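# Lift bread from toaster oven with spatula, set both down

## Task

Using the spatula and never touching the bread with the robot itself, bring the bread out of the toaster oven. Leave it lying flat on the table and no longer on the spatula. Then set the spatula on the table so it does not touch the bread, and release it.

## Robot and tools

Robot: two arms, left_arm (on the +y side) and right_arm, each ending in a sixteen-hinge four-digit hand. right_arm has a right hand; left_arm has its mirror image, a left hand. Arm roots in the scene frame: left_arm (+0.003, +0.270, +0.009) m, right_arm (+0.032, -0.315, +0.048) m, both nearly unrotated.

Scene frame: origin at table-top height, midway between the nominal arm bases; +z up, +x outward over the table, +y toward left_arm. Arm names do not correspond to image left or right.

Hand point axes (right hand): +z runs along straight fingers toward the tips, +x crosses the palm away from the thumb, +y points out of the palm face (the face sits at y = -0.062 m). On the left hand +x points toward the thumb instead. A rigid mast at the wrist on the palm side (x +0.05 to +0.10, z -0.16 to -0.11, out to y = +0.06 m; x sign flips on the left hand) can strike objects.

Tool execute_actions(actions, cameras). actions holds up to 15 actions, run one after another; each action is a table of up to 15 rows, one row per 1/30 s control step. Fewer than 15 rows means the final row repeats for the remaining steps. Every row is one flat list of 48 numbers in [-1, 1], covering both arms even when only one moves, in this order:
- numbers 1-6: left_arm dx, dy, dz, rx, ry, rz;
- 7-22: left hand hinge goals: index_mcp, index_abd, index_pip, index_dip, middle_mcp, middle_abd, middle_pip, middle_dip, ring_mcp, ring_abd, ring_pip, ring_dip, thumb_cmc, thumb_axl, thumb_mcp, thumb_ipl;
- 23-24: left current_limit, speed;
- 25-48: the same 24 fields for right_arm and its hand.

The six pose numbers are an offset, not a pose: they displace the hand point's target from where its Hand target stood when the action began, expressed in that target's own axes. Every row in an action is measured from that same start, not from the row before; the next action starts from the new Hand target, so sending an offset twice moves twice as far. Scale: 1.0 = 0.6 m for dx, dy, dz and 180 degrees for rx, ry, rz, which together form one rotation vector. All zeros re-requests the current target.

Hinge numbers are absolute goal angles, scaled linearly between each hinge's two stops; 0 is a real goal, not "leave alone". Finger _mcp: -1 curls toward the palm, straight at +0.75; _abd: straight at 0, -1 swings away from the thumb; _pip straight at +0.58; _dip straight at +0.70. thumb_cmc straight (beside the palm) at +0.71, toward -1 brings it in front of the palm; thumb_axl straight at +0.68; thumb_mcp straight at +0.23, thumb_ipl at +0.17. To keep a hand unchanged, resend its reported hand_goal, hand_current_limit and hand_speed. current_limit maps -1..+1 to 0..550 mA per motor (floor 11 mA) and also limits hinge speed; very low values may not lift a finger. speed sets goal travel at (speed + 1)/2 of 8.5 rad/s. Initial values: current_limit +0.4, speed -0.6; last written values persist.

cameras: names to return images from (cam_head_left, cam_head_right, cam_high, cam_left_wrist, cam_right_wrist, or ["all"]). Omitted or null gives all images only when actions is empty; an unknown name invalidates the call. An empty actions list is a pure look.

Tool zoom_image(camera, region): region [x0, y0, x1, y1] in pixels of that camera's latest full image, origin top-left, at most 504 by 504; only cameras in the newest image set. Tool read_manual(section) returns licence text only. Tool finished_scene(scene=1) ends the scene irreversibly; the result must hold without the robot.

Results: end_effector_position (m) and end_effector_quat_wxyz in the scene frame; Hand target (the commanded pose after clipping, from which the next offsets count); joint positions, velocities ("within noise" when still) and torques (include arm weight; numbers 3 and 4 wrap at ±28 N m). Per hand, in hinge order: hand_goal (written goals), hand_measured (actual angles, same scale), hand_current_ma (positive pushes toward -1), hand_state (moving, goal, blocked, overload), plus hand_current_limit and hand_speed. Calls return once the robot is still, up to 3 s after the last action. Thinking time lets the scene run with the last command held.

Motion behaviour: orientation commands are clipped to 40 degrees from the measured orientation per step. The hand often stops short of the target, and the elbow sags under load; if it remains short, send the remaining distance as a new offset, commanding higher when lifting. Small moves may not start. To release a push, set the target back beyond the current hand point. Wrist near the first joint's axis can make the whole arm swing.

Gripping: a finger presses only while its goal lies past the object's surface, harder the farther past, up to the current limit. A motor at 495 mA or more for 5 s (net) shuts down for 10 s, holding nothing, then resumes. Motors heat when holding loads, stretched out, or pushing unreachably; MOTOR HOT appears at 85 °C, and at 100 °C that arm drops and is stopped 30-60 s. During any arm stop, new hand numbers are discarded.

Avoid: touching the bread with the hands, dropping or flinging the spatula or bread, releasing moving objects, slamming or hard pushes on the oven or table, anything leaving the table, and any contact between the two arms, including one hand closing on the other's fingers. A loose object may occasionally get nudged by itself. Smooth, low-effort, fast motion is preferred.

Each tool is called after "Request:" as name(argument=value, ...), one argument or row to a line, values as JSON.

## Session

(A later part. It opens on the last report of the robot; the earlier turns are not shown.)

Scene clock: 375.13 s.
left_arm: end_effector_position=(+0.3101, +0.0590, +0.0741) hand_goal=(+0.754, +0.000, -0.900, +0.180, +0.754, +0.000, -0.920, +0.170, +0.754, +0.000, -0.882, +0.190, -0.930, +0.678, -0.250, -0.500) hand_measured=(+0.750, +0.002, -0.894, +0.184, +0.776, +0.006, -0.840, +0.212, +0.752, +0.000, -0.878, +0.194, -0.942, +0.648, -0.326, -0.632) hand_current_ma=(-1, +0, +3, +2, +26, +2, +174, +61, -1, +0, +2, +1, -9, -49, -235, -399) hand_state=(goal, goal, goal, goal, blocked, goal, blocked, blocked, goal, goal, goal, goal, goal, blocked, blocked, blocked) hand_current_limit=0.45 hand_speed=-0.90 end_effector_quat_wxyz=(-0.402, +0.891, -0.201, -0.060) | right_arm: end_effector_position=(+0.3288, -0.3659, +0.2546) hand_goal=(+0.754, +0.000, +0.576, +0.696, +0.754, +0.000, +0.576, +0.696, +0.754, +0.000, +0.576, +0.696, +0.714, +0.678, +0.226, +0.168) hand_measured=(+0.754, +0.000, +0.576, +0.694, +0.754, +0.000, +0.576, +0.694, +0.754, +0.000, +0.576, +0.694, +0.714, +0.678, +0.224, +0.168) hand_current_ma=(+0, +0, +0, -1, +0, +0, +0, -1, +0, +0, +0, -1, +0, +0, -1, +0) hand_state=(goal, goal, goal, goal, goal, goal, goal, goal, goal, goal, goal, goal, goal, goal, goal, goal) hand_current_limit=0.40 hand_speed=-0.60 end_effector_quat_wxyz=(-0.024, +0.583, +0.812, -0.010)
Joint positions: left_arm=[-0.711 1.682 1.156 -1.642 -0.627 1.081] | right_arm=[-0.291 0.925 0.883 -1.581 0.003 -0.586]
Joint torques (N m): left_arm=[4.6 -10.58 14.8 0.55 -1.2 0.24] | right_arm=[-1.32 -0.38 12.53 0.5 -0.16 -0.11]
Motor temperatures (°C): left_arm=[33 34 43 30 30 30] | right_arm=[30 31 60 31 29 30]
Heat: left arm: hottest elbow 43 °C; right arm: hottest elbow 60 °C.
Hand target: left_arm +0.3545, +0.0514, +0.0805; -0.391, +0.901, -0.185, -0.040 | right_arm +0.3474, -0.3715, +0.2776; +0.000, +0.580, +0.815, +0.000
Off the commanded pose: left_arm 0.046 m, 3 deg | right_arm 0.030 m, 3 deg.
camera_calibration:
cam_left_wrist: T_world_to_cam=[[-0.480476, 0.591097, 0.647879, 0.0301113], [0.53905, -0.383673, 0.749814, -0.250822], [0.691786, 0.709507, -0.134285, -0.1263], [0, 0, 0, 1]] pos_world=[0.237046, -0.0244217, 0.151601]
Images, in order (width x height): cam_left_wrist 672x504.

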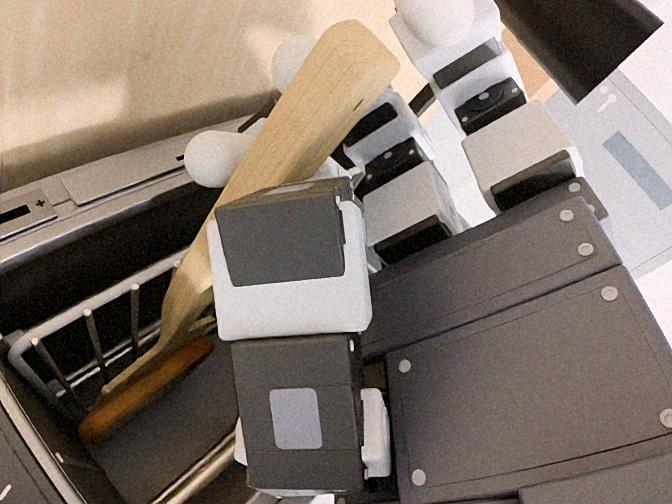

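Request:
execute_actions(
  actions=[
    [[-0.031,0.0121,-0.0024,0,0,0,0.753,0,-0.9,0.18,0.753,0,-0.9,0.18,0.753,0,-0.883,0.19,-0.93,0.678,-0.27,-0.57,0.35,-0.9,0,0,0,0,0,0,0.754,0,0.576,0.696,0.754,0,0.576,0.696,0.754,0,0.576,0.696,0.714,0.678,0.226,0.168,0.4,-0.6],[-0.0619,0.0243,-0.0048,0,0,0,0.753,0,-0.9,0.18,0.753,0,-0.9,0.18,0.753,0,-0.883,0.19,-0.93,0.678,-0.27,-0.57,0.35,-0.9,0,0,0,0,0,0,0.754,0,0.576,0.696,0.754,0,0.576,0.696,0.754,0,0.576,0.696,0.714,0.678,0.226,0.168,0.4,-0.6]],
  ],
  cameras=["cam_left_wrist"],
)

Request:
zoom_image(
  camera="cam_left_wrist",
  region=[30, 290, 230, 440],
)

Scene clock: 376.67 s.
left_arm: end_effector_position=(+0.3088, +0.0572, +0.0738) hand_goal=(+0.754, +0.000, -0.900, +0.180, +0.754, +0.000, -0.900, +0.180, +0.754, +0.000, -0.882, +0.190, -0.930, +0.678, -0.270, -0.570) hand_measured=(+0.750, +0.002, -0.894, +0.184, +0.776, +0.006, -0.836, +0.216, +0.752, +0.000, -0.878, +0.194, -0.942, +0.648, -0.326, -0.632) hand_current_ma=(-1, +0, +3, +2, +26, +2, +124, +48, -1, +0, +2, +1, -9, -49, -146, -189) hand_state=(goal, goal, goal, goal, blocked, goal, blocked, blocked, goal, goal, goal, goal, goal, blocked, blocked, blocked) hand_current_limit=0.35 hand_speed=-0.90 end_effector_quat_wxyz=(-0.398, +0.895, -0.193, -0.061) | right_arm: end_effector_position=(+0.3288, -0.3659, +0.2546) hand_goal=(+0.754, +0.000, +0.576, +0.696, +0.754, +0.000, +0.576, +0.696, +0.754, +0.000, +0.576, +0.696, +0.714, +0.678, +0.226, +0.168) hand_measured=(+0.754, +0.000, +0.576, +0.694, +0.754, +0.000, +0.576, +0.694, +0.754, +0.000, +0.576, +0.694, +0.714, +0.678, +0.224, +0.168) hand_current_ma=(+0, +0, +0, -1, +0, +0, +0, -1, +0, +0, +0, -1, +0, +0, -1, +0) hand_state=(goal, goal, goal, goal, goal, goal, goal, goal, goal, goal, goal, goal, goal, goal, goal, goal) hand_current_limit=0.40 hand_speed=-0.60 end_effector_quat_wxyz=(-0.024, +0.583, +0.812, -0.010)
Joint positions: left_arm=[-0.712 1.681 1.155 -1.643 -0.613 1.065] | right_arm=[-0.291 0.925 0.883 -1.581 0.003 -0.586]
Joint torques (N m): left_arm=[-0.09 -14.8 7.47 0.08 -0.51 -0.22] | right_arm=[-0.97 -0.09 12.3 0.25 -0.14 -0.1]
Motor temperatures (°C): left_arm=[33 34 44 30 30 30] | right_arm=[30 31 60 31 29 30]
Heat: left arm: hottest elbow 44 °C; right arm: hottest elbow 60 °C.
Hand target: left_arm +0.3145, +0.0515, +0.0805; -0.391, +0.901, -0.185, -0.040 | right_arm +0.3474, -0.3715, +0.2776; +0.000, +0.580, +0.815, +0.000
Off the commanded pose: left_arm 0.011 m, 3 deg | right_arm 0.030 m, 3 deg.
camera_calibration:
cam_left_wrist: T_world_to_cam=[[-0.493467, 0.588282, 0.640636, 0.0354758], [0.542417, -0.367633, 0.755401, -0.252937], [0.679907, 0.720257, -0.137679, -0.120831], [0, 0, 0, 1]] pos_world=[0.236858, -0.0268278, 0.151705]
Images, in order (width x height): cam_left_wrist 672x504.

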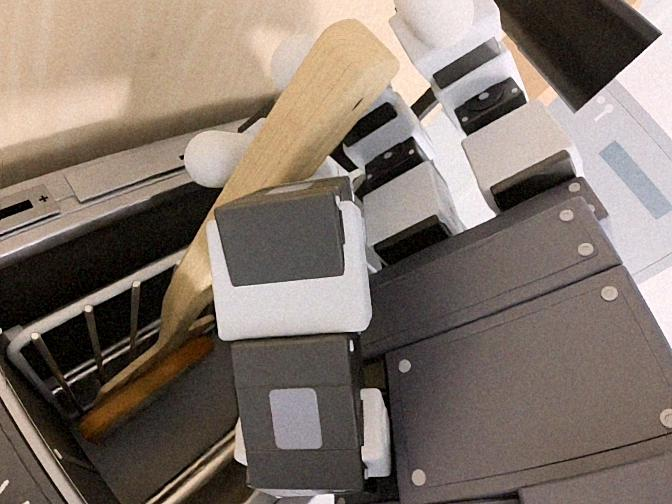

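Scaled by 2.520 from the camera's 672x504 image, which has a finer 960x720 frame.

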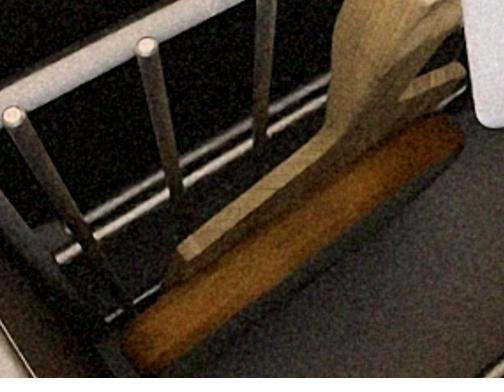

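Request:
execute_actions(
  actions=[
    [[-0.0232,0.0091,-0.0018,0,0,0,0.753,0,-0.9,0.18,0.753,0,-0.9,0.18,0.753,0,-0.883,0.19,-0.93,0.678,-0.27,-0.57,0.35,-0.9,0,0,0,0,0,0,0.754,0,0.576,0.696,0.754,0,0.576,0.696,0.754,0,0.576,0.696,0.714,0.678,0.226,0.168,0.4,-0.6],[-0.0464,0.0182,-0.0036,0,0,0,0.753,0,-0.9,0.18,0.753,0,-0.9,0.18,0.753,0,-0.883,0.19,-0.93,0.678,-0.27,-0.57,0.35,-0.9,0,0,0,0,0,0,0.754,0,0.576,0.696,0.754,0,0.576,0.696,0.754,0,0.576,0.696,0.714,0.678,0.226,0.168,0.4,-0.6]],
    [[0,0,0,0,0,0,0.753,0,-0.84,0.215,0.753,0,-0.895,0.18,0.753,0,-0.883,0.19,-0.93,0.678,-0.33,-0.66,0.3,-0.93,0,0,0,0,0,0,0.754,0,0.576,0.696,0.754,0,0.576,0.696,0.754,0,0.576,0.696,0.714,0.678,0.226,0.168,0.4,-0.6]],
    [[0,0,0,0,0,0,0.753,0,-0.84,0.215,0.753,0,-0.895,0.18,0.753,0,-0.883,0.19,-0.93,0.678,-0.33,-0.66,0.3,-0.93,0,0,0,0,0,0,0.754,0,0.576,0.696,0.754,0,0.576,0.696,0.754,0,0.576,0.696,0.714,0.678,0.226,0.168,0.4,-0.6]],
  ],
  cameras=["cam_left_wrist"],
)

Request:
zoom_image(
  camera="cam_left_wrist",
  region=[30, 290, 230, 440],
)

Scene clock: 378.63 s.
left_arm: end_effector_position=(+0.2879, +0.0551, +0.0751) hand_goal=(+0.754, +0.000, -0.840, +0.216, +0.754, +0.000, -0.894, +0.180, +0.754, +0.000, -0.882, +0.190, -0.930, +0.678, -0.330, -0.660) hand_measured=(+0.750, +0.002, -0.840, +0.214, +0.762, +0.000, -0.848, +0.198, +0.752, +0.000, -0.878, +0.194, -0.940, +0.652, -0.330, -0.662) hand_current_ma=(-1, +0, +0, -1, +5, +0, +70, +18, -1, +0, +2, +1, -6, -39, +0, -1) hand_state=(goal, goal, goal, goal, goal, goal, blocked, goal, goal, goal, goal, goal, goal, blocked, goal, goal) hand_current_limit=0.30 hand_speed=-0.93 end_effector_quat_wxyz=(-0.394, +0.899, -0.185, -0.048) | right_arm: end_effector_position=(+0.3288, -0.3659, +0.2546) hand_goal=(+0.754, +0.000, +0.576, +0.696, +0.754, +0.000, +0.576, +0.696, +0.754, +0.000, +0.576, +0.696, +0.714, +0.678, +0.226, +0.168) hand_measured=(+0.754, +0.000, +0.576, +0.694, +0.754, +0.000, +0.576, +0.694, +0.754, +0.000, +0.576, +0.694, +0.714, +0.678, +0.224, +0.168) hand_current_ma=(+0, +0, +0, -1, +0, +0, +0, -1, +0, +0, +0, -1, +0, +0, -1, +0) hand_state=(goal, goal, goal, goal, goal, goal, goal, goal, goal, goal, goal, goal, goal, goal, goal, goal) hand_current_limit=0.40 hand_speed=-0.60 end_effector_quat_wxyz=(-0.024, +0.583, +0.812, -0.010)
Joint positions: left_arm=[-0.755 1.634 1.101 -1.638 -0.593 1.009] | right_arm=[-0.291 0.925 0.883 -1.581 0.003 -0.586]
Joint torques (N m): left_arm=[-0.73 -13.92 6.74 -0.7 -0.23 -0.16] | right_arm=[-0.97 0.03 12.48 0.31 -0.15 -0.11]
Motor temperatures (°C): left_arm=[33 34 43 30 30 30] | right_arm=[30 31 60 31 29 30]
Heat: left arm: hottest elbow 43 °C; right arm: hottest elbow 60 °C.
Hand target: left_arm +0.2845, +0.0515, +0.0806; -0.391, +0.901, -0.185, -0.040 | right_arm +0.3474, -0.3715, +0.2776; +0.000, +0.580, +0.815, +0.000
Off the commanded pose: left_arm 0.007 m, 1 deg | right_arm 0.030 m, 3 deg.
camera_calibration:
cam_left_wrist: T_world_to_cam=[[-0.514718, 0.593301, 0.618918, 0.0330213], [0.523413, -0.354299, 0.774926, -0.239993], [0.679047, 0.722818, -0.128177, -0.105538], [0, 0, 0, 1]] pos_world=[0.214277, -0.0283357, 0.152011]
Images, in order (width x height): cam_left_wrist 672x504.

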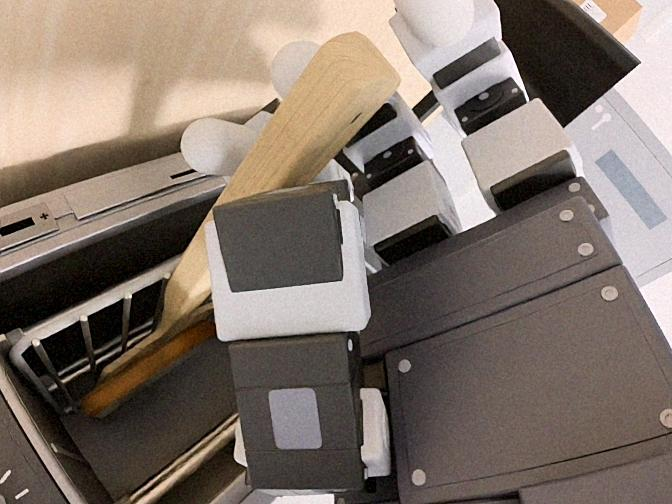

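Scaled by 2.520 from the camera's 672x504 image, which has a finer 960x720 frame.

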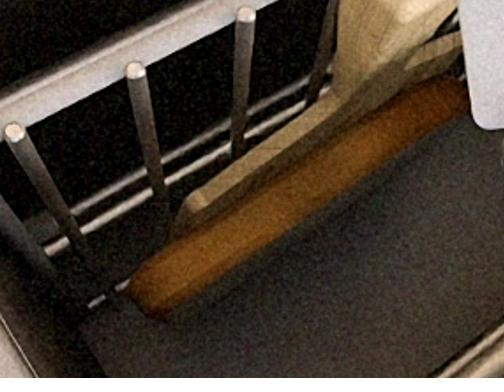

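Request:
execute_actions(
  actions=[
    [[0,0,0,0,0.0105,-0.0105,0.753,0,-0.84,0.215,0.753,0,-0.895,0.18,0.753,0,-0.883,0.19,-0.93,0.678,-0.33,-0.66,0.3,-0.93,0,0,0,0,0,0,0.754,0,0.576,0.696,0.754,0,0.576,0.696,0.754,0,0.576,0.696,0.714,0.678,0.226,0.168,0.4,-0.6],[0,0,0,0,0.021,-0.021,0.753,0,-0.84,0.215,0.753,0,-0.895,0.18,0.753,0,-0.883,0.19,-0.93,0.678,-0.33,-0.66,0.3,-0.93,0,0,0,0,0,0,0.754,0,0.576,0.696,0.754,0,0.576,0.696,0.754,0,0.576,0.696,0.714,0.678,0.226,0.168,0.4,-0.6],[0,0,0,0,0.0315,-0.0315,0.753,0,-0.84,0.215,0.753,0,-0.895,0.18,0.753,0,-0.883,0.19,-0.93,0.678,-0.33,-0.66,0.3,-0.93,0,0,0,0,0,0,0.754,0,0.576,0.696,0.754,0,0.576,0.696,0.754,0,0.576,0.696,0.714,0.678,0.226,0.168,0.4,-0.6]],
  ],
  cameras=["cam_left_wrist"],
)

Request:
zoom_image(
  camera="cam_left_wrist",
  region=[30, 290, 230, 440],
)

Scene clock: 380.03 s.
left_arm: end_effector_position=(+0.2842, +0.0569, +0.0756) hand_goal=(+0.754, +0.000, -0.840, +0.216, +0.754, +0.000, -0.894, +0.180, +0.754, +0.000, -0.882, +0.190, -0.930, +0.678, -0.330, -0.660) hand_measured=(+0.750, +0.002, -0.840, +0.214, +0.756, +0.000, -0.872, +0.190, +0.752, +0.000, -0.878, +0.194, -0.934, +0.668, -0.332, -0.664) hand_current_ma=(-1, +0, +0, -1, +1, +0, +23, +7, -1, +0, +2, +1, -1, -8, -1, -2) hand_state=(goal, goal, goal, goal, goal, goal, blocked, goal, goal, goal, goal, goal, goal, goal, goal, goal) hand_current_limit=0.30 hand_speed=-0.93 end_effector_quat_wxyz=(-0.389, +0.907, -0.162, +0.009) | right_arm: end_effector_position=(+0.3288, -0.3659, +0.2546) hand_goal=(+0.754, +0.000, +0.576, +0.696, +0.754, +0.000, +0.576, +0.696, +0.754, +0.000, +0.576, +0.696, +0.714, +0.678, +0.226, +0.168) hand_measured=(+0.754, +0.000, +0.576, +0.694, +0.754, +0.000, +0.576, +0.694, +0.754, +0.000, +0.576, +0.694, +0.714, +0.678, +0.224, +0.168) hand_current_ma=(+0, +0, +0, -1, +0, +0, +0, -1, +0, +0, +0, -1, +0, +0, -1, +0) hand_state=(goal, goal, goal, goal, goal, goal, goal, goal, goal, goal, goal, goal, goal, goal, goal, goal) hand_current_limit=0.40 hand_speed=-0.60 end_effector_quat_wxyz=(-0.024, +0.583, +0.812, -0.010)
Joint positions: left_arm=[-0.786 1.562 1.024 -1.565 -0.627 0.938] | right_arm=[-0.291 0.925 0.883 -1.581 0.003 -0.586]
Joint torques (N m): left_arm=[-0.73 -12.81 7.01 -0.06 -0.49 -0.2] | right_arm=[-0.67 -0.73 12.37 0.35 -0.12 -0.11]
Motor temperatures (°C): left_arm=[33 34 43 30 30 30] | right_arm=[30 31 60 31 29 30]
Heat: left arm: hottest elbow 43 °C; right arm: hottest elbow 60 °C.
Hand target: left_arm +0.2846, +0.0514, +0.0806; -0.383, +0.910, -0.160, +0.024 | right_arm +0.3474, -0.3715, +0.2776; +0.000, +0.580, +0.815, +0.000
Off the commanded pose: left_arm 0.007 m, 2 deg | right_arm 0.030 m, 3 deg.
camera_calibration:
cam_left_wrist: T_world_to_cam=[[-0.58282, 0.61426, 0.531983, 0.0544476], [0.427033, -0.325458, 0.843635, -0.21741], [0.691349, 0.718862, -0.072626, -0.111769], [0, 0, 0, 1]] pos_world=[0.201846, -0.0238565, 0.146332]
Images, in order (width x height): cam_left_wrist 672x504.

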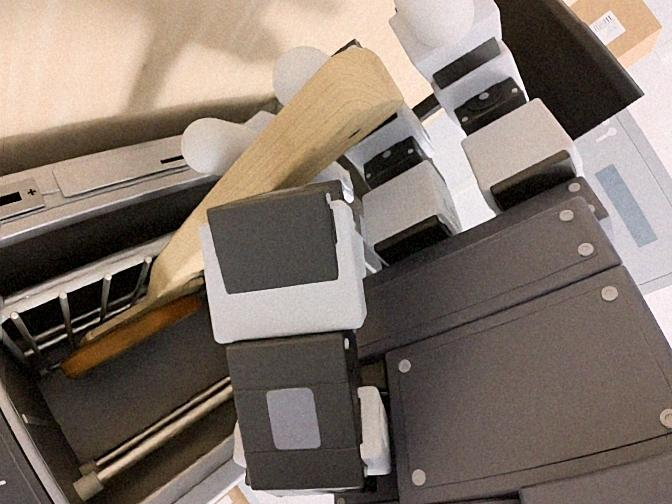

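Scaled by 2.520 from the camera's 672x504 image, which has a finer 960x720 frame.

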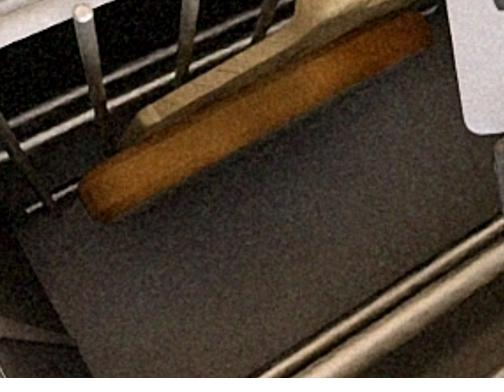

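Request:
execute_actions(
  actions=[
    [[0,0,0,0,0,0,0.753,0,-0.85,0.21,0.753,0,-0.91,0.175,0.753,0,-0.883,0.19,-0.93,0.678,-0.28,-0.6,0.35,-0.9,0,0,0,0,0,0,0.754,0,0.576,0.696,0.754,0,0.576,0.696,0.754,0,0.576,0.696,0.714,0.678,0.226,0.168,0.4,-0.6]],
    [[0,0,0,0,0,0,0.753,0,-0.85,0.21,0.753,0,-0.91,0.175,0.753,0,-0.883,0.19,-0.93,0.678,-0.27,-0.57,0.35,-0.9,0,0,0,0,0,0,0.754,0,0.576,0.696,0.754,0,0.576,0.696,0.754,0,0.576,0.696,0.714,0.678,0.226,0.168,0.4,-0.6]],
  ],
  cameras=["cam_left_wrist"],
)

Request:
zoom_image(
  camera="cam_left_wrist",
  region=[30, 260, 230, 410],
)

Scene clock: 381.37 s.
left_arm: end_effector_position=(+0.2850, +0.0570, +0.0758) hand_goal=(+0.754, +0.000, -0.850, +0.210, +0.754, +0.000, -0.910, +0.176, +0.754, +0.000, -0.882, +0.190, -0.930, +0.678, -0.270, -0.570) hand_measured=(+0.750, +0.002, -0.844, +0.212, +0.758, +0.006, -0.868, +0.198, +0.752, +0.000, -0.878, +0.194, -0.932, +0.668, -0.332, -0.638) hand_current_ma=(-1, +0, +3, +1, +2, +2, +62, +24, -1, +0, +2, +1, -1, -8, -170, -218) hand_state=(goal, goal, goal, goal, goal, goal, blocked, blocked, goal, goal, goal, goal, goal, goal, blocked, blocked) hand_current_limit=0.35 hand_speed=-0.90 end_effector_quat_wxyz=(-0.389, +0.907, -0.159, +0.010) | right_arm: end_effector_position=(+0.3288, -0.3659, +0.2546) hand_goal=(+0.754, +0.000, +0.576, +0.696, +0.754, +0.000, +0.576, +0.696, +0.754, +0.000, +0.576, +0.696, +0.714, +0.678, +0.226, +0.168) hand_measured=(+0.754, +0.000, +0.576, +0.694, +0.754, +0.000, +0.576, +0.694, +0.754, +0.000, +0.576, +0.694, +0.714, +0.678, +0.224, +0.168) hand_current_ma=(+0, +0, +0, -1, +0, +0, +0, -1, +0, +0, +0, -1, +0, +0, -1, +0) hand_state=(goal, goal, goal, goal, goal, goal, goal, goal, goal, goal, goal, goal, goal, goal, goal, goal) hand_current_limit=0.40 hand_speed=-0.60 end_effector_quat_wxyz=(-0.024, +0.583, +0.812, -0.010)
Joint positions: left_arm=[-0.786 1.562 1.024 -1.565 -0.628 0.932] | right_arm=[-0.291 0.925 0.883 -1.581 0.003 -0.586]
Joint torques (N m): left_arm=[-0.79 -12.81 7.01 -0.03 -0.43 -0.17] | right_arm=[-0.44 -0.44 12.33 0.16 -0.14 -0.1]
Motor temperatures (°C): left_arm=[33 34 43 30 30 30] | right_arm=[30 31 60 31 29 30]
Heat: left arm: hottest elbow 43 °C; right arm: hottest elbow 60 °C.
Hand target: left_arm +0.2846, +0.0514, +0.0806; -0.383, +0.910, -0.159, +0.024 | right_arm +0.3474, -0.3715, +0.2776; +0.000, +0.580, +0.815, +0.000
Off the commanded pose: left_arm 0.007 m, 2 deg | right_arm 0.030 m, 3 deg.
camera_calibration:
cam_left_wrist: T_world_to_cam=[[-0.588001, 0.612127, 0.52873, 0.056728], [0.42355, -0.323878, 0.845995, -0.217073], [0.6891, 0.72139, -0.0688258, -0.112108], [0, 0, 0, 1]] pos_world=[0.202551, -0.0241563, 0.145933]
Images, in order (width x height): cam_left_wrist 672x504.

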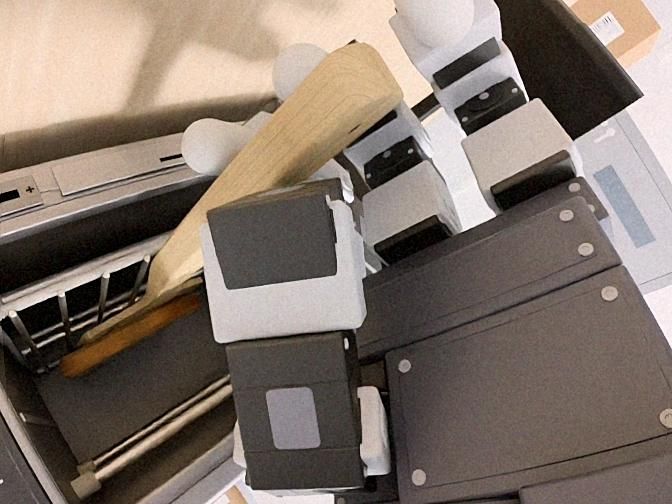

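Scaled by 2.520 from the camera's 672x504 image, which has a finer 960x720 frame.

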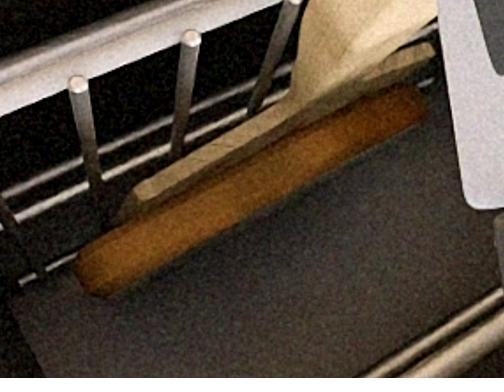

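Request:
execute_actions(
  actions=[
    [[0.0198,-0.0057,0.0035,0,0,0,0.753,0,-0.85,0.21,0.753,0,-0.91,0.175,0.753,0,-0.883,0.19,-0.93,0.678,-0.27,-0.57,0.35,-0.9,0,0,0,0,0,0,0.754,0,0.576,0.696,0.754,0,0.576,0.696,0.754,0,0.576,0.696,0.714,0.678,0.226,0.168,0.4,-0.6],[0.0395,-0.0113,0.0069,0,0,0,0.753,0,-0.85,0.21,0.753,0,-0.91,0.175,0.753,0,-0.883,0.19,-0.93,0.678,-0.27,-0.57,0.35,-0.9,0,0,0,0,0,0,0.754,0,0.576,0.696,0.754,0,0.576,0.696,0.754,0,0.576,0.696,0.714,0.678,0.226,0.168,0.4,-0.6]],
    [[0.0198,-0.0057,0.0035,0,0,0,0.753,0,-0.85,0.21,0.753,0,-0.91,0.175,0.753,0,-0.883,0.19,-0.93,0.678,-0.27,-0.57,0.35,-0.9,0,0,0,0,0,0,0.754,0,0.576,0.696,0.754,0,0.576,0.696,0.754,0,0.576,0.696,0.714,0.678,0.226,0.168,0.4,-0.6],[0.0395,-0.0113,0.0069,0,0,0,0.753,0,-0.85,0.21,0.753,0,-0.91,0.175,0.753,0,-0.883,0.19,-0.93,0.678,-0.27,-0.57,0.35,-0.9,0,0,0,0,0,0,0.754,0,0.576,0.696,0.754,0,0.576,0.696,0.754,0,0.576,0.696,0.714,0.678,0.226,0.168,0.4,-0.6]],
  ],
  cameras=["cam_left_wrist"],
)

Request:
zoom_image(
  camera="cam_left_wrist",
  region=[30, 260, 230, 410],
)

Scene clock: 382.97 s.
left_arm: end_effector_position=(+0.3197, +0.0602, +0.0758) hand_goal=(+0.754, +0.000, -0.850, +0.210, +0.754, +0.000, -0.910, +0.176, +0.754, +0.000, -0.882, +0.190, -0.930, +0.678, -0.270, -0.570) hand_measured=(+0.750, +0.002, -0.844, +0.212, +0.760, +0.008, -0.864, +0.200, +0.752, +0.000, -0.878, +0.194, -0.930, +0.674, -0.332, -0.634) hand_current_ma=(-1, +0, +3, +1, +4, +3, +71, +25, -1, +0, +2, +1, +0, -2, -170, -191) hand_state=(goal, goal, goal, goal, goal, goal, blocked, blocked, goal, goal, goal, goal, goal, goal, blocked, blocked) hand_current_limit=0.35 hand_speed=-0.90 end_effector_quat_wxyz=(-0.390, +0.907, -0.160, +0.018) | right_arm: end_effector_position=(+0.3288, -0.3659, +0.2546) hand_goal=(+0.754, +0.000, +0.576, +0.696, +0.754, +0.000, +0.576, +0.696, +0.754, +0.000, +0.576, +0.696, +0.714, +0.678, +0.226, +0.168) hand_measured=(+0.754, +0.000, +0.576, +0.694, +0.754, +0.000, +0.576, +0.694, +0.754, +0.000, +0.576, +0.694, +0.714, +0.678, +0.224, +0.168) hand_current_ma=(+0, +0, +0, -1, +0, +0, +0, -1, +0, +0, +0, -1, +0, +0, -1, +0) hand_state=(goal, goal, goal, goal, goal, goal, goal, goal, goal, goal, goal, goal, goal, goal, goal, goal) hand_current_limit=0.40 hand_speed=-0.60 end_effector_quat_wxyz=(-0.024, +0.583, +0.812, -0.010)
Joint positions: left_arm=[-0.723 1.6 1.075 -1.525 -0.672 1.003] | right_arm=[-0.291 0.925 0.883 -1.581 0.003 -0.586]
Joint torques (N m): left_arm=[1.26 -10.99 11.15 0.06 -0.44 0.06] | right_arm=[-0.67 -0.32 12.31 0.24 -0.13 -0.11]
Motor temperatures (°C): left_arm=[33 34 43 30 30 30] | right_arm=[30 31 60 31 29 30]
Heat: left arm: hottest elbow 43 °C; right arm: hottest elbow 60 °C.
Hand target: left_arm +0.3345, +0.0514, +0.0805; -0.383, +0.910, -0.160, +0.024 | right_arm +0.3474, -0.3715, +0.2776; +0.000, +0.580, +0.815, +0.000
Off the commanded pose: left_arm 0.018 m, 1 deg | right_arm 0.030 m, 3 deg.
camera_calibration:
cam_left_wrist: T_world_to_cam=[[-0.59121, 0.616007, 0.520583, 0.0764543], [0.409315, -0.326997, 0.851783, -0.226362], [0.694933, 0.716665, -0.0588169, -0.140735], [0, 0, 0, 1]] pos_world=[0.235655, -0.0202565, 0.144733]
Images, in order (width x height): cam_left_wrist 672x504.

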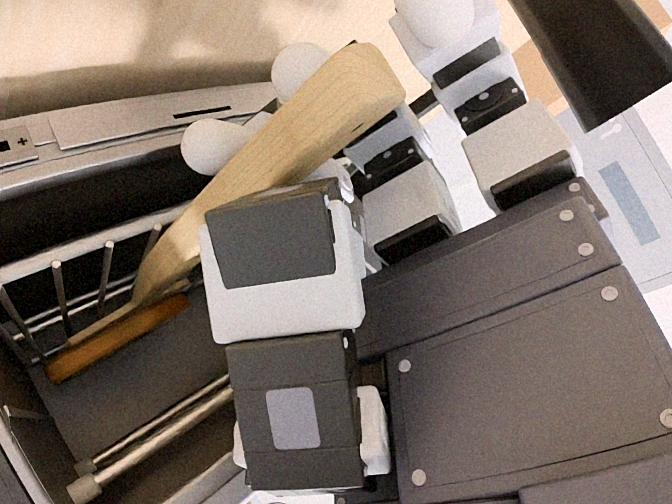

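Scaled by 2.520 from the camera's 672x504 image, which has a finer 960x720 frame.

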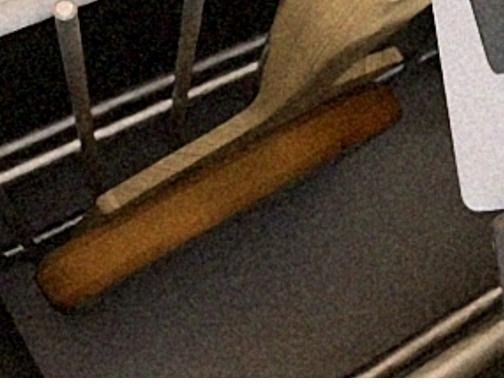

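Request:
execute_actions(
  actions=[
    [[0.0158,-0.0045,0.0028,0,0,0,0.753,0,-0.85,0.21,0.753,0,-0.91,0.175,0.753,0,-0.883,0.19,-0.93,0.678,-0.27,-0.57,0.35,-0.9,0,0,0,0,0,0,0.754,0,0.576,0.696,0.754,0,0.576,0.696,0.754,0,0.576,0.696,0.714,0.678,0.226,0.168,0.4,-0.6],[0.0316,-0.009,0.0055,0,0,0,0.753,0,-0.85,0.21,0.753,0,-0.91,0.175,0.753,0,-0.883,0.19,-0.93,0.678,-0.27,-0.57,0.35,-0.9,0,0,0,0,0,0,0.754,0,0.576,0.696,0.754,0,0.576,0.696,0.754,0,0.576,0.696,0.714,0.678,0.226,0.168,0.4,-0.6]],
  ],
  cameras=["cam_left_wrist"],
)

Request:
zoom_image(
  camera="cam_left_wrist",
  region=[30, 260, 230, 410],
)

Scene clock: 383.90 s.
left_arm: end_effector_position=(+0.3229, +0.0605, +0.0704) hand_goal=(+0.754, +0.000, -0.850, +0.210, +0.754, +0.000, -0.910, +0.176, +0.754, +0.000, -0.882, +0.190, -0.930, +0.678, -0.270, -0.570) hand_measured=(+0.750, +0.002, -0.844, +0.212, +0.764, +0.008, -0.854, +0.204, +0.752, +0.000, -0.878, +0.194, -0.936, +0.664, -0.332, -0.634) hand_current_ma=(-1, +0, +3, +1, +8, +3, +99, +35, -1, +0, +2, +1, -3, -15, -170, -191) hand_state=(goal, goal, goal, goal, goal, goal, blocked, blocked, goal, goal, goal, goal, goal, goal, blocked, blocked) hand_current_limit=0.35 hand_speed=-0.90 end_effector_quat_wxyz=(-0.394, +0.903, -0.172, +0.006) | right_arm: end_effector_position=(+0.3288, -0.3659, +0.2546) hand_goal=(+0.754, +0.000, +0.576, +0.696, +0.754, +0.000, +0.576, +0.696, +0.754, +0.000, +0.576, +0.696, +0.714, +0.678, +0.226, +0.168) hand_measured=(+0.754, +0.000, +0.576, +0.694, +0.754, +0.000, +0.576, +0.694, +0.754, +0.000, +0.576, +0.694, +0.714, +0.678, +0.224, +0.168) hand_current_ma=(+0, +0, +0, -1, +0, +0, +0, -1, +0, +0, +0, -1, +0, +0, -1, +0) hand_state=(goal, goal, goal, goal, goal, goal, goal, goal, goal, goal, goal, goal, goal, goal, goal, goal) hand_current_limit=0.40 hand_speed=-0.60 end_effector_quat_wxyz=(-0.024, +0.583, +0.812, -0.010)
Joint positions: left_arm=[-0.713 1.627 1.091 -1.526 -0.674 1.035] | right_arm=[-0.291 0.925 0.883 -1.581 0.003 -0.586]
Joint torques (N m): left_arm=[3.08 -11.22 13.2 0.44 -0.85 0.11] | right_arm=[-0.79 -0.26 12.48 0.25 -0.14 -0.09]
Motor temperatures (°C): left_arm=[33 34 43 30 30 30] | right_arm=[30 31 60 31 29 30]
Heat: left arm: hottest elbow 43 °C; right arm: hottest elbow 60 °C.
Hand target: left_arm +0.3545, +0.0514, +0.0805; -0.383, +0.910, -0.160, +0.024 | right_arm +0.3474, -0.3715, +0.2776; +0.000, +0.580, +0.815, +0.000
Off the commanded pose: left_arm 0.034 m, 3 deg | right_arm 0.030 m, 3 deg.
camera_calibration:
cam_left_wrist: T_world_to_cam=[[-0.566773, 0.616154, 0.546921, 0.0712559], [0.429953, -0.345068, 0.834307, -0.227406], [0.702787, 0.708013, -0.0693418, -0.144668], [0, 0, 0, 1]] pos_world=[0.23983, -0.0199488, 0.140724]
Images, in order (width x height): cam_left_wrist 672x504.

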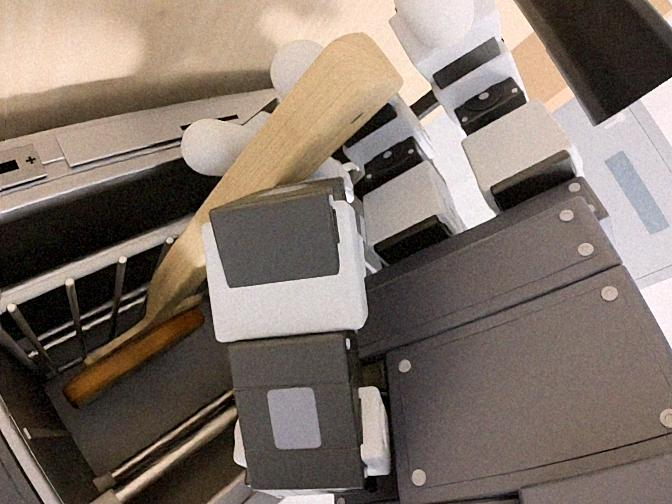

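Scaled by 2.520 from the camera's 672x504 image, which has a finer 960x720 frame.

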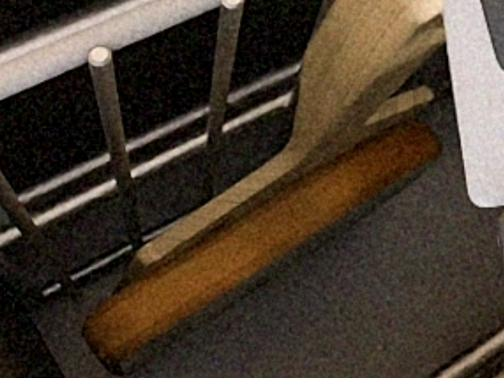

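Request:
zoom_image(
  camera="cam_left_wrist",
  region=[50, 330, 150, 410],
)

Request:
zoom_image(
  camera="cam_left_wrist",
  region=[130, 280, 230, 360],
)

Scaled by 5.040 from the camera's 672x504 image, which has a finer 960x720 frame.

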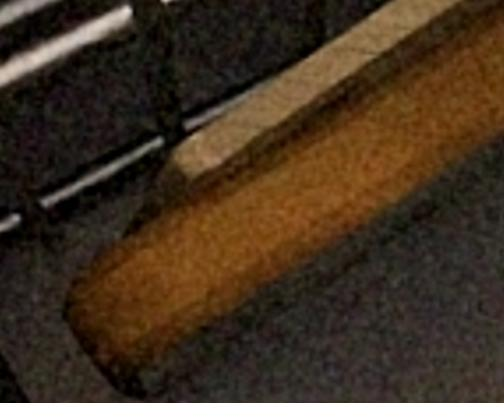

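Scaled by 5.040 from the camera's 672x504 image, which has a finer 960x720 frame.

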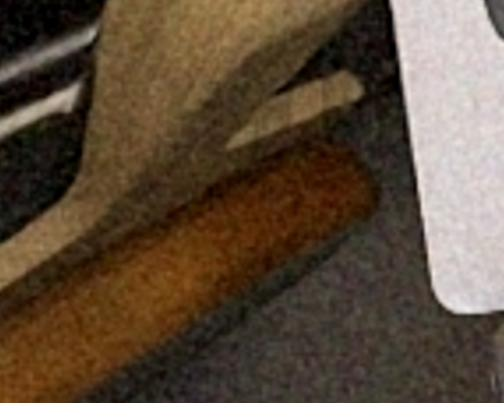

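Request:
execute_actions(
  actions=[
    [[-0.0237,0.0068,-0.0041,0,0,0,0.753,0,-0.85,0.21,0.753,0,-0.91,0.175,0.753,0,-0.883,0.19,-0.93,0.678,-0.27,-0.57,0.35,-0.9,0,0,0,0,0,0,0.754,0,0.576,0.696,0.754,0,0.576,0.696,0.754,0,0.576,0.696,0.714,0.678,0.226,0.168,0.4,-0.6],[-0.0474,0.0136,-0.0083,0,0,0,0.753,0,-0.85,0.21,0.753,0,-0.91,0.175,0.753,0,-0.883,0.19,-0.93,0.678,-0.27,-0.57,0.35,-0.9,0,0,0,0,0,0,0.754,0,0.576,0.696,0.754,0,0.576,0.696,0.754,0,0.576,0.696,0.714,0.678,0.226,0.168,0.4,-0.6]],
  ],
  cameras=["cam_left_wrist"],
)

Request:
zoom_image(
  camera="cam_left_wrist",
  region=[30, 290, 230, 420],
)

Scene clock: 386.97 s.
left_arm: end_effector_position=(+0.3225, +0.0585, +0.0699) hand_goal=(+0.754, +0.000, -0.850, +0.210, +0.754, +0.000, -0.910, +0.176, +0.754, +0.000, -0.882, +0.190, -0.930, +0.678, -0.270, -0.570) hand_measured=(+0.750, +0.002, -0.844, +0.212, +0.766, +0.008, -0.854, +0.204, +0.752, +0.000, -0.878, +0.194, -0.936, +0.664, -0.332, -0.634) hand_current_ma=(-1, +0, +3, +1, +9, +3, +99, +35, -1, +0, +2, +1, -3, -16, -170, -191) hand_state=(goal, goal, goal, goal, goal, goal, blocked, blocked, goal, goal, goal, goal, goal, goal, blocked, blocked) hand_current_limit=0.35 hand_speed=-0.90 end_effector_quat_wxyz=(-0.391, +0.906, -0.164, +0.007) | right_arm: end_effector_position=(+0.3288, -0.3659, +0.2546) hand_goal=(+0.754, +0.000, +0.576, +0.696, +0.754, +0.000, +0.576, +0.696, +0.754, +0.000, +0.576, +0.696, +0.714, +0.678, +0.226, +0.168) hand_measured=(+0.754, +0.000, +0.576, +0.694, +0.754, +0.000, +0.576, +0.694, +0.754, +0.000, +0.576, +0.694, +0.714, +0.678, +0.224, +0.168) hand_current_ma=(+0, +0, +0, -1, +0, +0, +0, -1, +0, +0, +0, -1, +0, +0, -1, +0) hand_state=(goal, goal, goal, goal, goal, goal, goal, goal, goal, goal, goal, goal, goal, goal, goal, goal) hand_current_limit=0.40 hand_speed=-0.60 end_effector_quat_wxyz=(-0.024, +0.583, +0.812, -0.010)
Joint positions: left_arm=[-0.715 1.627 1.091 -1.526 -0.663 1.017] | right_arm=[-0.291 0.925 0.883 -1.581 0.003 -0.586]
Joint torques (N m): left_arm=[-0.67 -14.45 7.86 -0.28 -0.43 -0.16] | right_arm=[-0.85 -0.73 12.42 0.32 -0.15 -0.1]
Motor temperatures (°C): left_arm=[33 34 44 30 30 30] | right_arm=[30 31 61 31 29 30]
Heat: left arm: hottest elbow 44 °C; right arm: hottest elbow 61 °C.
Hand target: left_arm +0.3245, +0.0514, +0.0805; -0.383, +0.910, -0.160, +0.024 | right_arm +0.3474, -0.3715, +0.2776; +0.000, +0.580, +0.815, +0.000
Off the commanded pose: left_arm 0.013 m, 2 deg | right_arm 0.030 m, 3 deg.
camera_calibration:
cam_left_wrist: T_world_to_cam=[[-0.579743, 0.612468, 0.537383, 0.0776281], [0.429848, -0.330388, 0.840282, -0.22872], [0.692191, 0.718141, -0.071728, -0.140024], [0, 0, 0, 1]] pos_world=[0.240243, -0.0225537, 0.140429]
Images, in order (width x height): cam_left_wrist 672x504.

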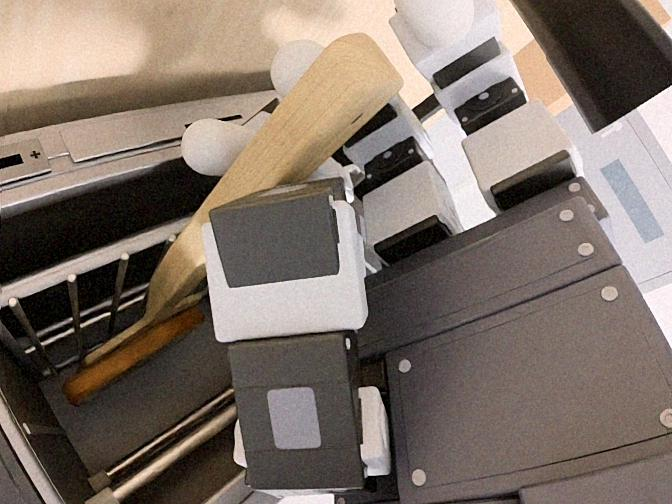

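Scaled by 2.520 from the camera's 672x504 image, which has a finer 960x720 frame.

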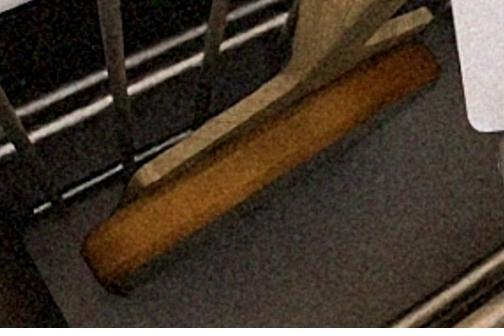

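Request:
execute_actions(
  actions=[
    [[0.0105,0.0032,-0.0044,0,-0.0059,-0.0059,0.753,0,-0.85,0.21,0.753,0,-0.93,0.17,0.753,0,-0.883,0.19,-0.93,0.678,-0.3,-0.61,0.35,-0.9,0,0,0,0,0,0,0.754,0,0.576,0.696,0.754,0,0.576,0.696,0.754,0,0.576,0.696,0.714,0.678,0.226,0.168,0.4,-0.6],[0.021,0.0064,-0.0088,0,-0.0118,-0.0118,0.753,0,-0.85,0.21,0.753,0,-0.94,0.16,0.753,0,-0.883,0.19,-0.93,0.678,-0.3,-0.61,0.35,-0.9,0,0,0,0,0,0,0.754,0,0.576,0.696,0.754,0,0.576,0.696,0.754,0,0.576,0.696,0.714,0.678,0.226,0.168,0.4,-0.6],[0.0314,0.0097,-0.0131,0,-0.0177,-0.0176,0.753,0,-0.85,0.21,0.753,0,-0.95,0.16,0.753,0,-0.883,0.19,-0.93,0.678,-0.3,-0.61,0.35,-0.9,0,0,0,0,0,0,0.754,0,0.576,0.696,0.754,0,0.576,0.696,0.754,0,0.576,0.696,0.714,0.678,0.226,0.168,0.4,-0.6],[0.0419,0.0129,-0.0175,0,-0.0236,-0.0235,0.753,0,-0.85,0.21,0.753,0,-0.95,0.16,0.753,0,-0.883,0.19,-0.93,0.678,-0.3,-0.61,0.35,-0.9,0,0,0,0,0,0,0.754,0,0.576,0.696,0.754,0,0.576,0.696,0.754,0,0.576,0.696,0.714,0.678,0.226,0.168,0.4,-0.6]],
  ],
  cameras=["cam_left_wrist"],
)

Request:
zoom_image(
  camera="cam_left_wrist",
  region=[30, 270, 230, 420],
)

Scene clock: 388.50 s.
left_arm: end_effector_position=(+0.3247, +0.0495, +0.0705) hand_goal=(+0.754, +0.000, -0.850, +0.210, +0.754, +0.000, -0.950, +0.160, +0.754, +0.000, -0.882, +0.190, -0.930, +0.678, -0.300, -0.610) hand_measured=(+0.750, +0.002, -0.844, +0.212, +0.768, +0.008, -0.860, +0.204, +0.752, +0.000, -0.878, +0.194, -0.936, +0.664, -0.334, -0.638) hand_current_ma=(-1, +0, +3, +1, +14, +3, +205, +70, -1, +0, +2, +1, -3, -16, -69, -52) hand_state=(goal, goal, goal, goal, goal, goal, blocked, blocked, goal, goal, goal, goal, goal, goal, blocked, blocked) hand_current_limit=0.35 hand_speed=-0.90 end_effector_quat_wxyz=(-0.396, +0.910, -0.119, -0.017) | right_arm: end_effector_position=(+0.3288, -0.3659, +0.2546) hand_goal=(+0.754, +0.000, +0.576, +0.696, +0.754, +0.000, +0.576, +0.696, +0.754, +0.000, +0.576, +0.696, +0.714, +0.678, +0.226, +0.168) hand_measured=(+0.754, +0.000, +0.576, +0.694, +0.754, +0.000, +0.576, +0.694, +0.754, +0.000, +0.576, +0.694, +0.714, +0.678, +0.224, +0.168) hand_current_ma=(+0, +0, +0, -1, +0, +0, +0, -1, +0, +0, +0, -1, +0, +0, -1, +0) hand_state=(goal, goal, goal, goal, goal, goal, goal, goal, goal, goal, goal, goal, goal, goal, goal, goal) hand_current_limit=0.40 hand_speed=-0.60 end_effector_quat_wxyz=(-0.024, +0.583, +0.812, -0.010)
Joint positions: left_arm=[-0.723 1.682 1.152 -1.618 -0.612 0.896] | right_arm=[-0.291 0.925 0.883 -1.581 0.003 -0.586]
Joint torques (N m): left_arm=[-0.03 -12.16 12.64 -0.49 -0.62 -0.22] | right_arm=[-0.62 -0.44 12.38 0.24 -0.14 -0.11]
Motor temperatures (°C): left_arm=[33 34 44 30 30 30] | right_arm=[30 31 61 31 29 30]
Heat: left arm: hottest elbow 44 °C; right arm: hottest elbow 61 °C.
Hand target: left_arm +0.3445, +0.0314, +0.0805; -0.388, +0.915, -0.112, +0.004 | right_arm +0.3474, -0.3715, +0.2776; +0.000, +0.580, +0.815, +0.000
Off the commanded pose: left_arm 0.029 m, 3 deg | right_arm 0.030 m, 3 deg.
camera_calibration:
cam_left_wrist: T_world_to_cam=[[-0.635344, 0.542908, 0.549171, 0.104689], [0.467024, -0.296224, 0.833151, -0.246359], [0.615002, 0.785813, -0.0653473, -0.113863], [0, 0, 0, 1]] pos_world=[0.251595, -0.0403387, 0.140321]
Images, in order (width x height): cam_left_wrist 672x504.

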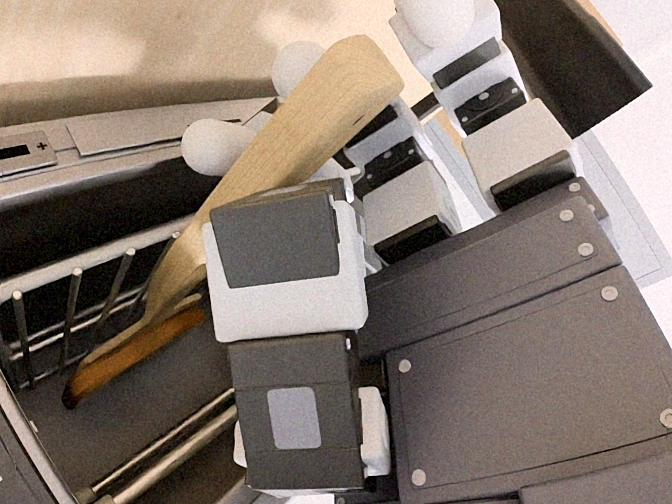

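Scaled by 2.520 from the camera's 672x504 image, which has a finer 960x720 frame.

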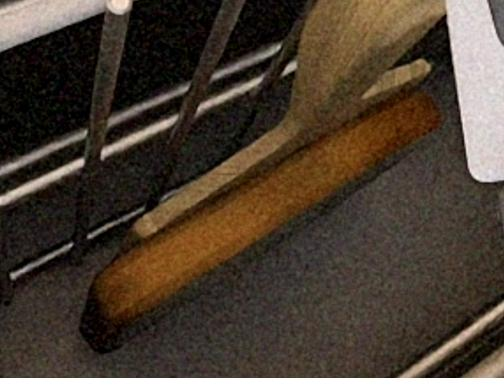

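Request:
execute_actions(
  actions=[
    [[-0.0158,0.0045,-0.0028,0,0,0,0.753,0,-0.85,0.21,0.753,0,-0.93,0.17,0.753,0,-0.883,0.19,-0.93,0.678,-0.28,-0.58,0.35,-0.9,0,0,0,0,0,0,0.754,0,0.576,0.696,0.754,0,0.576,0.696,0.754,0,0.576,0.696,0.714,0.678,0.226,0.168,0.4,-0.6],[-0.0316,0.009,-0.0055,0,0,0,0.753,0,-0.85,0.21,0.753,0,-0.93,0.17,0.753,0,-0.883,0.19,-0.93,0.678,-0.27,-0.57,0.35,-0.9,0,0,0,0,0,0,0.754,0,0.576,0.696,0.754,0,0.576,0.696,0.754,0,0.576,0.696,0.714,0.678,0.226,0.168,0.4,-0.6]],
    [[-0.0316,0.009,-0.0055,0,0,0,0.753,0,-0.85,0.21,0.753,0,-0.93,0.17,0.753,0,-0.883,0.19,-0.93,0.678,-0.27,-0.57,0.35,-0.9,0,0,0,0,0,0,0.754,0,0.576,0.696,0.754,0,0.576,0.696,0.754,0,0.576,0.696,0.714,0.678,0.226,0.168,0.4,-0.6],[-0.0632,0.018,-0.011,0,0,0,0.753,0,-0.85,0.21,0.753,0,-0.93,0.17,0.753,0,-0.883,0.19,-0.93,0.678,-0.27,-0.57,0.35,-0.9,0,0,0,0,0,0,0.754,0,0.576,0.696,0.754,0,0.576,0.696,0.754,0,0.576,0.696,0.714,0.678,0.226,0.168,0.4,-0.6]],
  ],
  cameras=["cam_left_wrist"],
)

Request:
zoom_image(
  camera="cam_left_wrist",
  region=[30, 270, 230, 420],
)

Scene clock: 390.23 s.
left_arm: end_effector_position=(+0.2885, +0.0266, +0.0732) hand_goal=(+0.754, +0.000, -0.850, +0.210, +0.754, +0.000, -0.930, +0.170, +0.754, +0.000, -0.882, +0.190, -0.930, +0.678, -0.270, -0.570) hand_measured=(+0.750, +0.002, -0.844, +0.212, +0.762, +0.008, -0.860, +0.204, +0.752, +0.000, -0.878, +0.194, -0.932, +0.670, -0.334, -0.630) hand_current_ma=(-1, +0, +3, +1, +6, +3, +137, +47, -1, +0, +2, +1, +0, -7, -184, -178) hand_state=(goal, goal, goal, goal, goal, goal, blocked, blocked, goal, goal, goal, goal, goal, goal, blocked, blocked) hand_current_limit=0.35 hand_speed=-0.90 end_effector_quat_wxyz=(-0.391, +0.914, -0.113, +0.000) | right_arm: end_effector_position=(+0.3288, -0.3659, +0.2546) hand_goal=(+0.754, +0.000, +0.576, +0.696, +0.754, +0.000, +0.576, +0.696, +0.754, +0.000, +0.576, +0.696, +0.714, +0.678, +0.226, +0.168) hand_measured=(+0.754, +0.000, +0.576, +0.694, +0.754, +0.000, +0.576, +0.694, +0.754, +0.000, +0.576, +0.694, +0.714, +0.678, +0.224, +0.168) hand_current_ma=(+0, +0, +0, -1, +0, +0, +0, -1, +0, +0, +0, -1, +0, +0, -1, +0) hand_state=(goal, goal, goal, goal, goal, goal, goal, goal, goal, goal, goal, goal, goal, goal, goal, goal) hand_current_limit=0.40 hand_speed=-0.60 end_effector_quat_wxyz=(-0.024, +0.583, +0.812, -0.010)
Joint positions: left_arm=[-0.831 1.647 1.113 -1.641 -0.564 0.781] | right_arm=[-0.291 0.925 0.883 -1.581 0.003 -0.586]
Joint torques (N m): left_arm=[-0.44 -14.15 6.86 -0.95 -0.2 -0.19] | right_arm=[-0.85 -0.73 12.4 0.39 -0.14 -0.09]
Motor temperatures (°C): left_arm=[33 34 44 30 30 30] | right_arm=[30 31 61 31 29 30]
Heat: left arm: hottest elbow 44 °C; right arm: hottest elbow 61 °C.
Hand target: left_arm +0.2849, +0.0253, +0.0803; -0.388, +0.915, -0.111, +0.004 | right_arm +0.3474, -0.3715, +0.2776; +0.000, +0.580, +0.815, +0.000
Off the commanded pose: left_arm 0.008 m, 1 deg | right_arm 0.030 m, 3 deg.
camera_calibration:
cam_left_wrist: T_world_to_cam=[[-0.652697, 0.552835, 0.518035, 0.0996918], [0.437787, -0.282842, 0.85343, -0.231977], [0.618328, 0.78382, -0.0574142, -0.0748609], [0, 0, 0, 1]] pos_world=[0.212914, -0.0620484, 0.142034]
Images, in order (width x height): cam_left_wrist 672x504.

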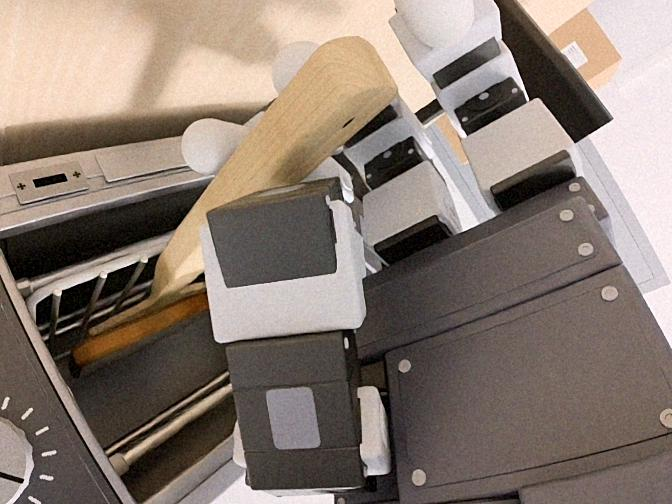

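Scaled by 2.520 from the camera's 672x504 image, which has a finer 960x720 frame.

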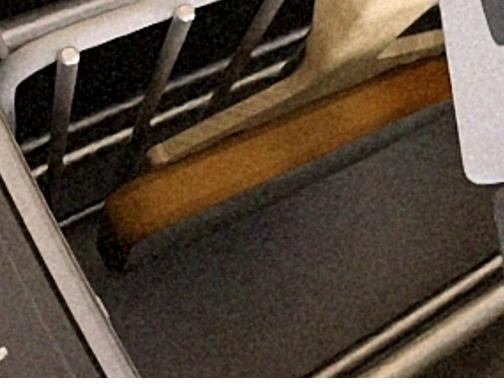

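Request:
execute_actions(
  actions=[
    [[-0.018,-0.0023,0.0043,0,0,0,0.753,0,-0.85,0.21,0.753,0,-0.93,0.17,0.753,0,-0.883,0.19,-0.93,0.678,-0.27,-0.57,0.35,-0.9,0,0,0,0,0,0,0.754,0,0.576,0.696,0.754,0,0.576,0.696,0.754,0,0.576,0.696,0.714,0.678,0.226,0.168,0.4,-0.6],[-0.036,-0.0045,0.0087,0,0,0,0.753,0,-0.85,0.21,0.753,0,-0.93,0.17,0.753,0,-0.883,0.19,-0.93,0.678,-0.27,-0.57,0.35,-0.9,0,0,0,0,0,0,0.754,0,0.576,0.696,0.754,0,0.576,0.696,0.754,0,0.576,0.696,0.714,0.678,0.226,0.168,0.4,-0.6],[-0.0539,-0.0068,0.013,0,0,0,0.753,0,-0.85,0.21,0.753,0,-0.93,0.17,0.753,0,-0.883,0.19,-0.93,0.678,-0.27,-0.57,0.35,-0.9,0,0,0,0,0,0,0.754,0,0.576,0.696,0.754,0,0.576,0.696,0.754,0,0.576,0.696,0.714,0.678,0.226,0.168,0.4,-0.6],[-0.0719,-0.009,0.0174,0,0,0,0.753,0,-0.85,0.21,0.753,0,-0.93,0.17,0.753,0,-0.883,0.19,-0.93,0.678,-0.27,-0.57,0.35,-0.9,0,0,0,0,0,0,0.754,0,0.576,0.696,0.754,0,0.576,0.696,0.754,0,0.576,0.696,0.714,0.678,0.226,0.168,0.4,-0.6]],
  ],
  cameras=["cam_left_wrist"],
)

Request:
zoom_image(
  camera="cam_left_wrist",
  region=[30, 270, 230, 420],
)

Scene clock: 391.43 s.
left_arm: end_effector_position=(+0.2484, +0.0475, +0.0729) hand_goal=(+0.754, +0.000, -0.850, +0.210, +0.754, +0.000, -0.930, +0.170, +0.754, +0.000, -0.882, +0.190, -0.930, +0.678, -0.270, -0.570) hand_measured=(+0.750, +0.002, -0.844, +0.212, +0.770, +0.008, -0.860, +0.204, +0.752, +0.000, -0.878, +0.194, -0.930, +0.676, -0.332, -0.626) hand_current_ma=(-2, +0, +3, +1, +15, +3, +137, +47, -1, +0, +2, +1, +0, -1, -174, -161) hand_state=(goal, goal, goal, goal, goal, goal, blocked, blocked, goal, goal, goal, goal, goal, goal, blocked, blocked) hand_current_limit=0.35 hand_speed=-0.90 end_effector_quat_wxyz=(-0.391, +0.914, -0.112, -0.003) | right_arm: end_effector_position=(+0.3288, -0.3659, +0.2546) hand_goal=(+0.754, +0.000, +0.576, +0.696, +0.754, +0.000, +0.576, +0.696, +0.754, +0.000, +0.576, +0.696, +0.714, +0.678, +0.226, +0.168) hand_measured=(+0.754, +0.000, +0.576, +0.694, +0.754, +0.000, +0.576, +0.694, +0.754, +0.000, +0.576, +0.694, +0.714, +0.678, +0.224, +0.168) hand_current_ma=(+0, +0, +0, -1, +0, +0, +0, -1, +0, +0, +0, -1, +0, +0, -1, +0) hand_state=(goal, goal, goal, goal, goal, goal, goal, goal, goal, goal, goal, goal, goal, goal, goal, goal) hand_current_limit=0.40 hand_speed=-0.60 end_effector_quat_wxyz=(-0.024, +0.583, +0.812, -0.010)
Joint positions: left_arm=[-0.874 1.557 0.996 -1.641 -0.535 0.738] | right_arm=[-0.291 0.925 0.883 -1.581 0.003 -0.586]
Joint torques (N m): left_arm=[-0.67 -12.75 6.76 -1.07 -0.22 -0.21] | right_arm=[-0.67 -0.79 12.38 0.32 -0.13 -0.1]
Motor temperatures (°C): left_arm=[33 34 44 30 30 30] | right_arm=[30 31 61 31 29 30]
Heat: left arm: hottest elbow 44 °C; right arm: hottest elbow 61 °C.
Hand target: left_arm +0.2449, +0.0452, +0.0803; -0.387, +0.915, -0.111, +0.004 | right_arm +0.3474, -0.3715, +0.2776; +0.000, +0.580, +0.815, +0.000
Off the commanded pose: left_arm 0.008 m, 1 deg | right_arm 0.030 m, 3 deg.
camera_calibration:
cam_left_wrist: T_world_to_cam=[[-0.65182, 0.550259, 0.521868, 0.0617079], [0.442662, -0.282691, 0.850962, -0.209328], [0.615777, 0.785685, -0.0593152, -0.065654], [0, 0, 0, 1]] pos_world=[0.173312, -0.0415474, 0.142033]
Images, in order (width x height): cam_left_wrist 672x504.

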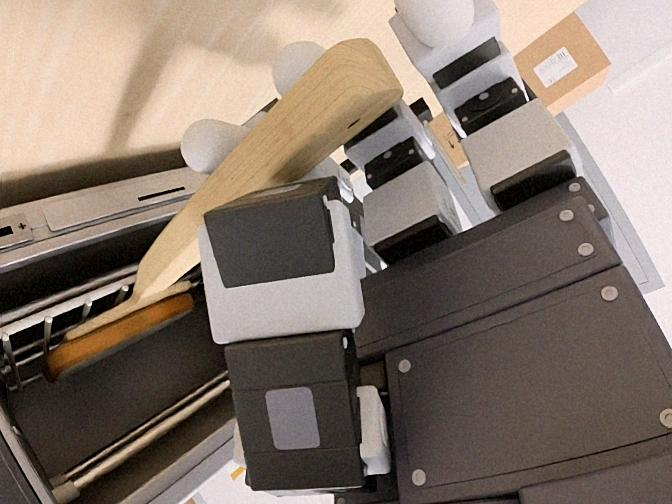

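Scaled by 2.520 from the camera's 672x504 image, which has a finer 960x720 frame.

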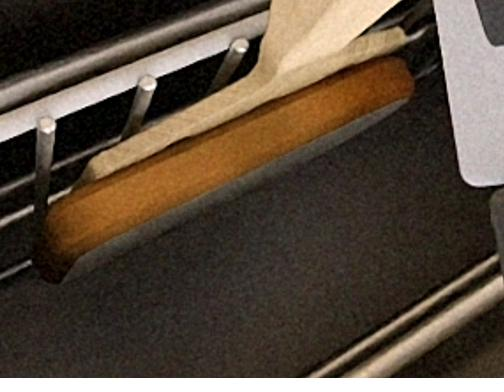

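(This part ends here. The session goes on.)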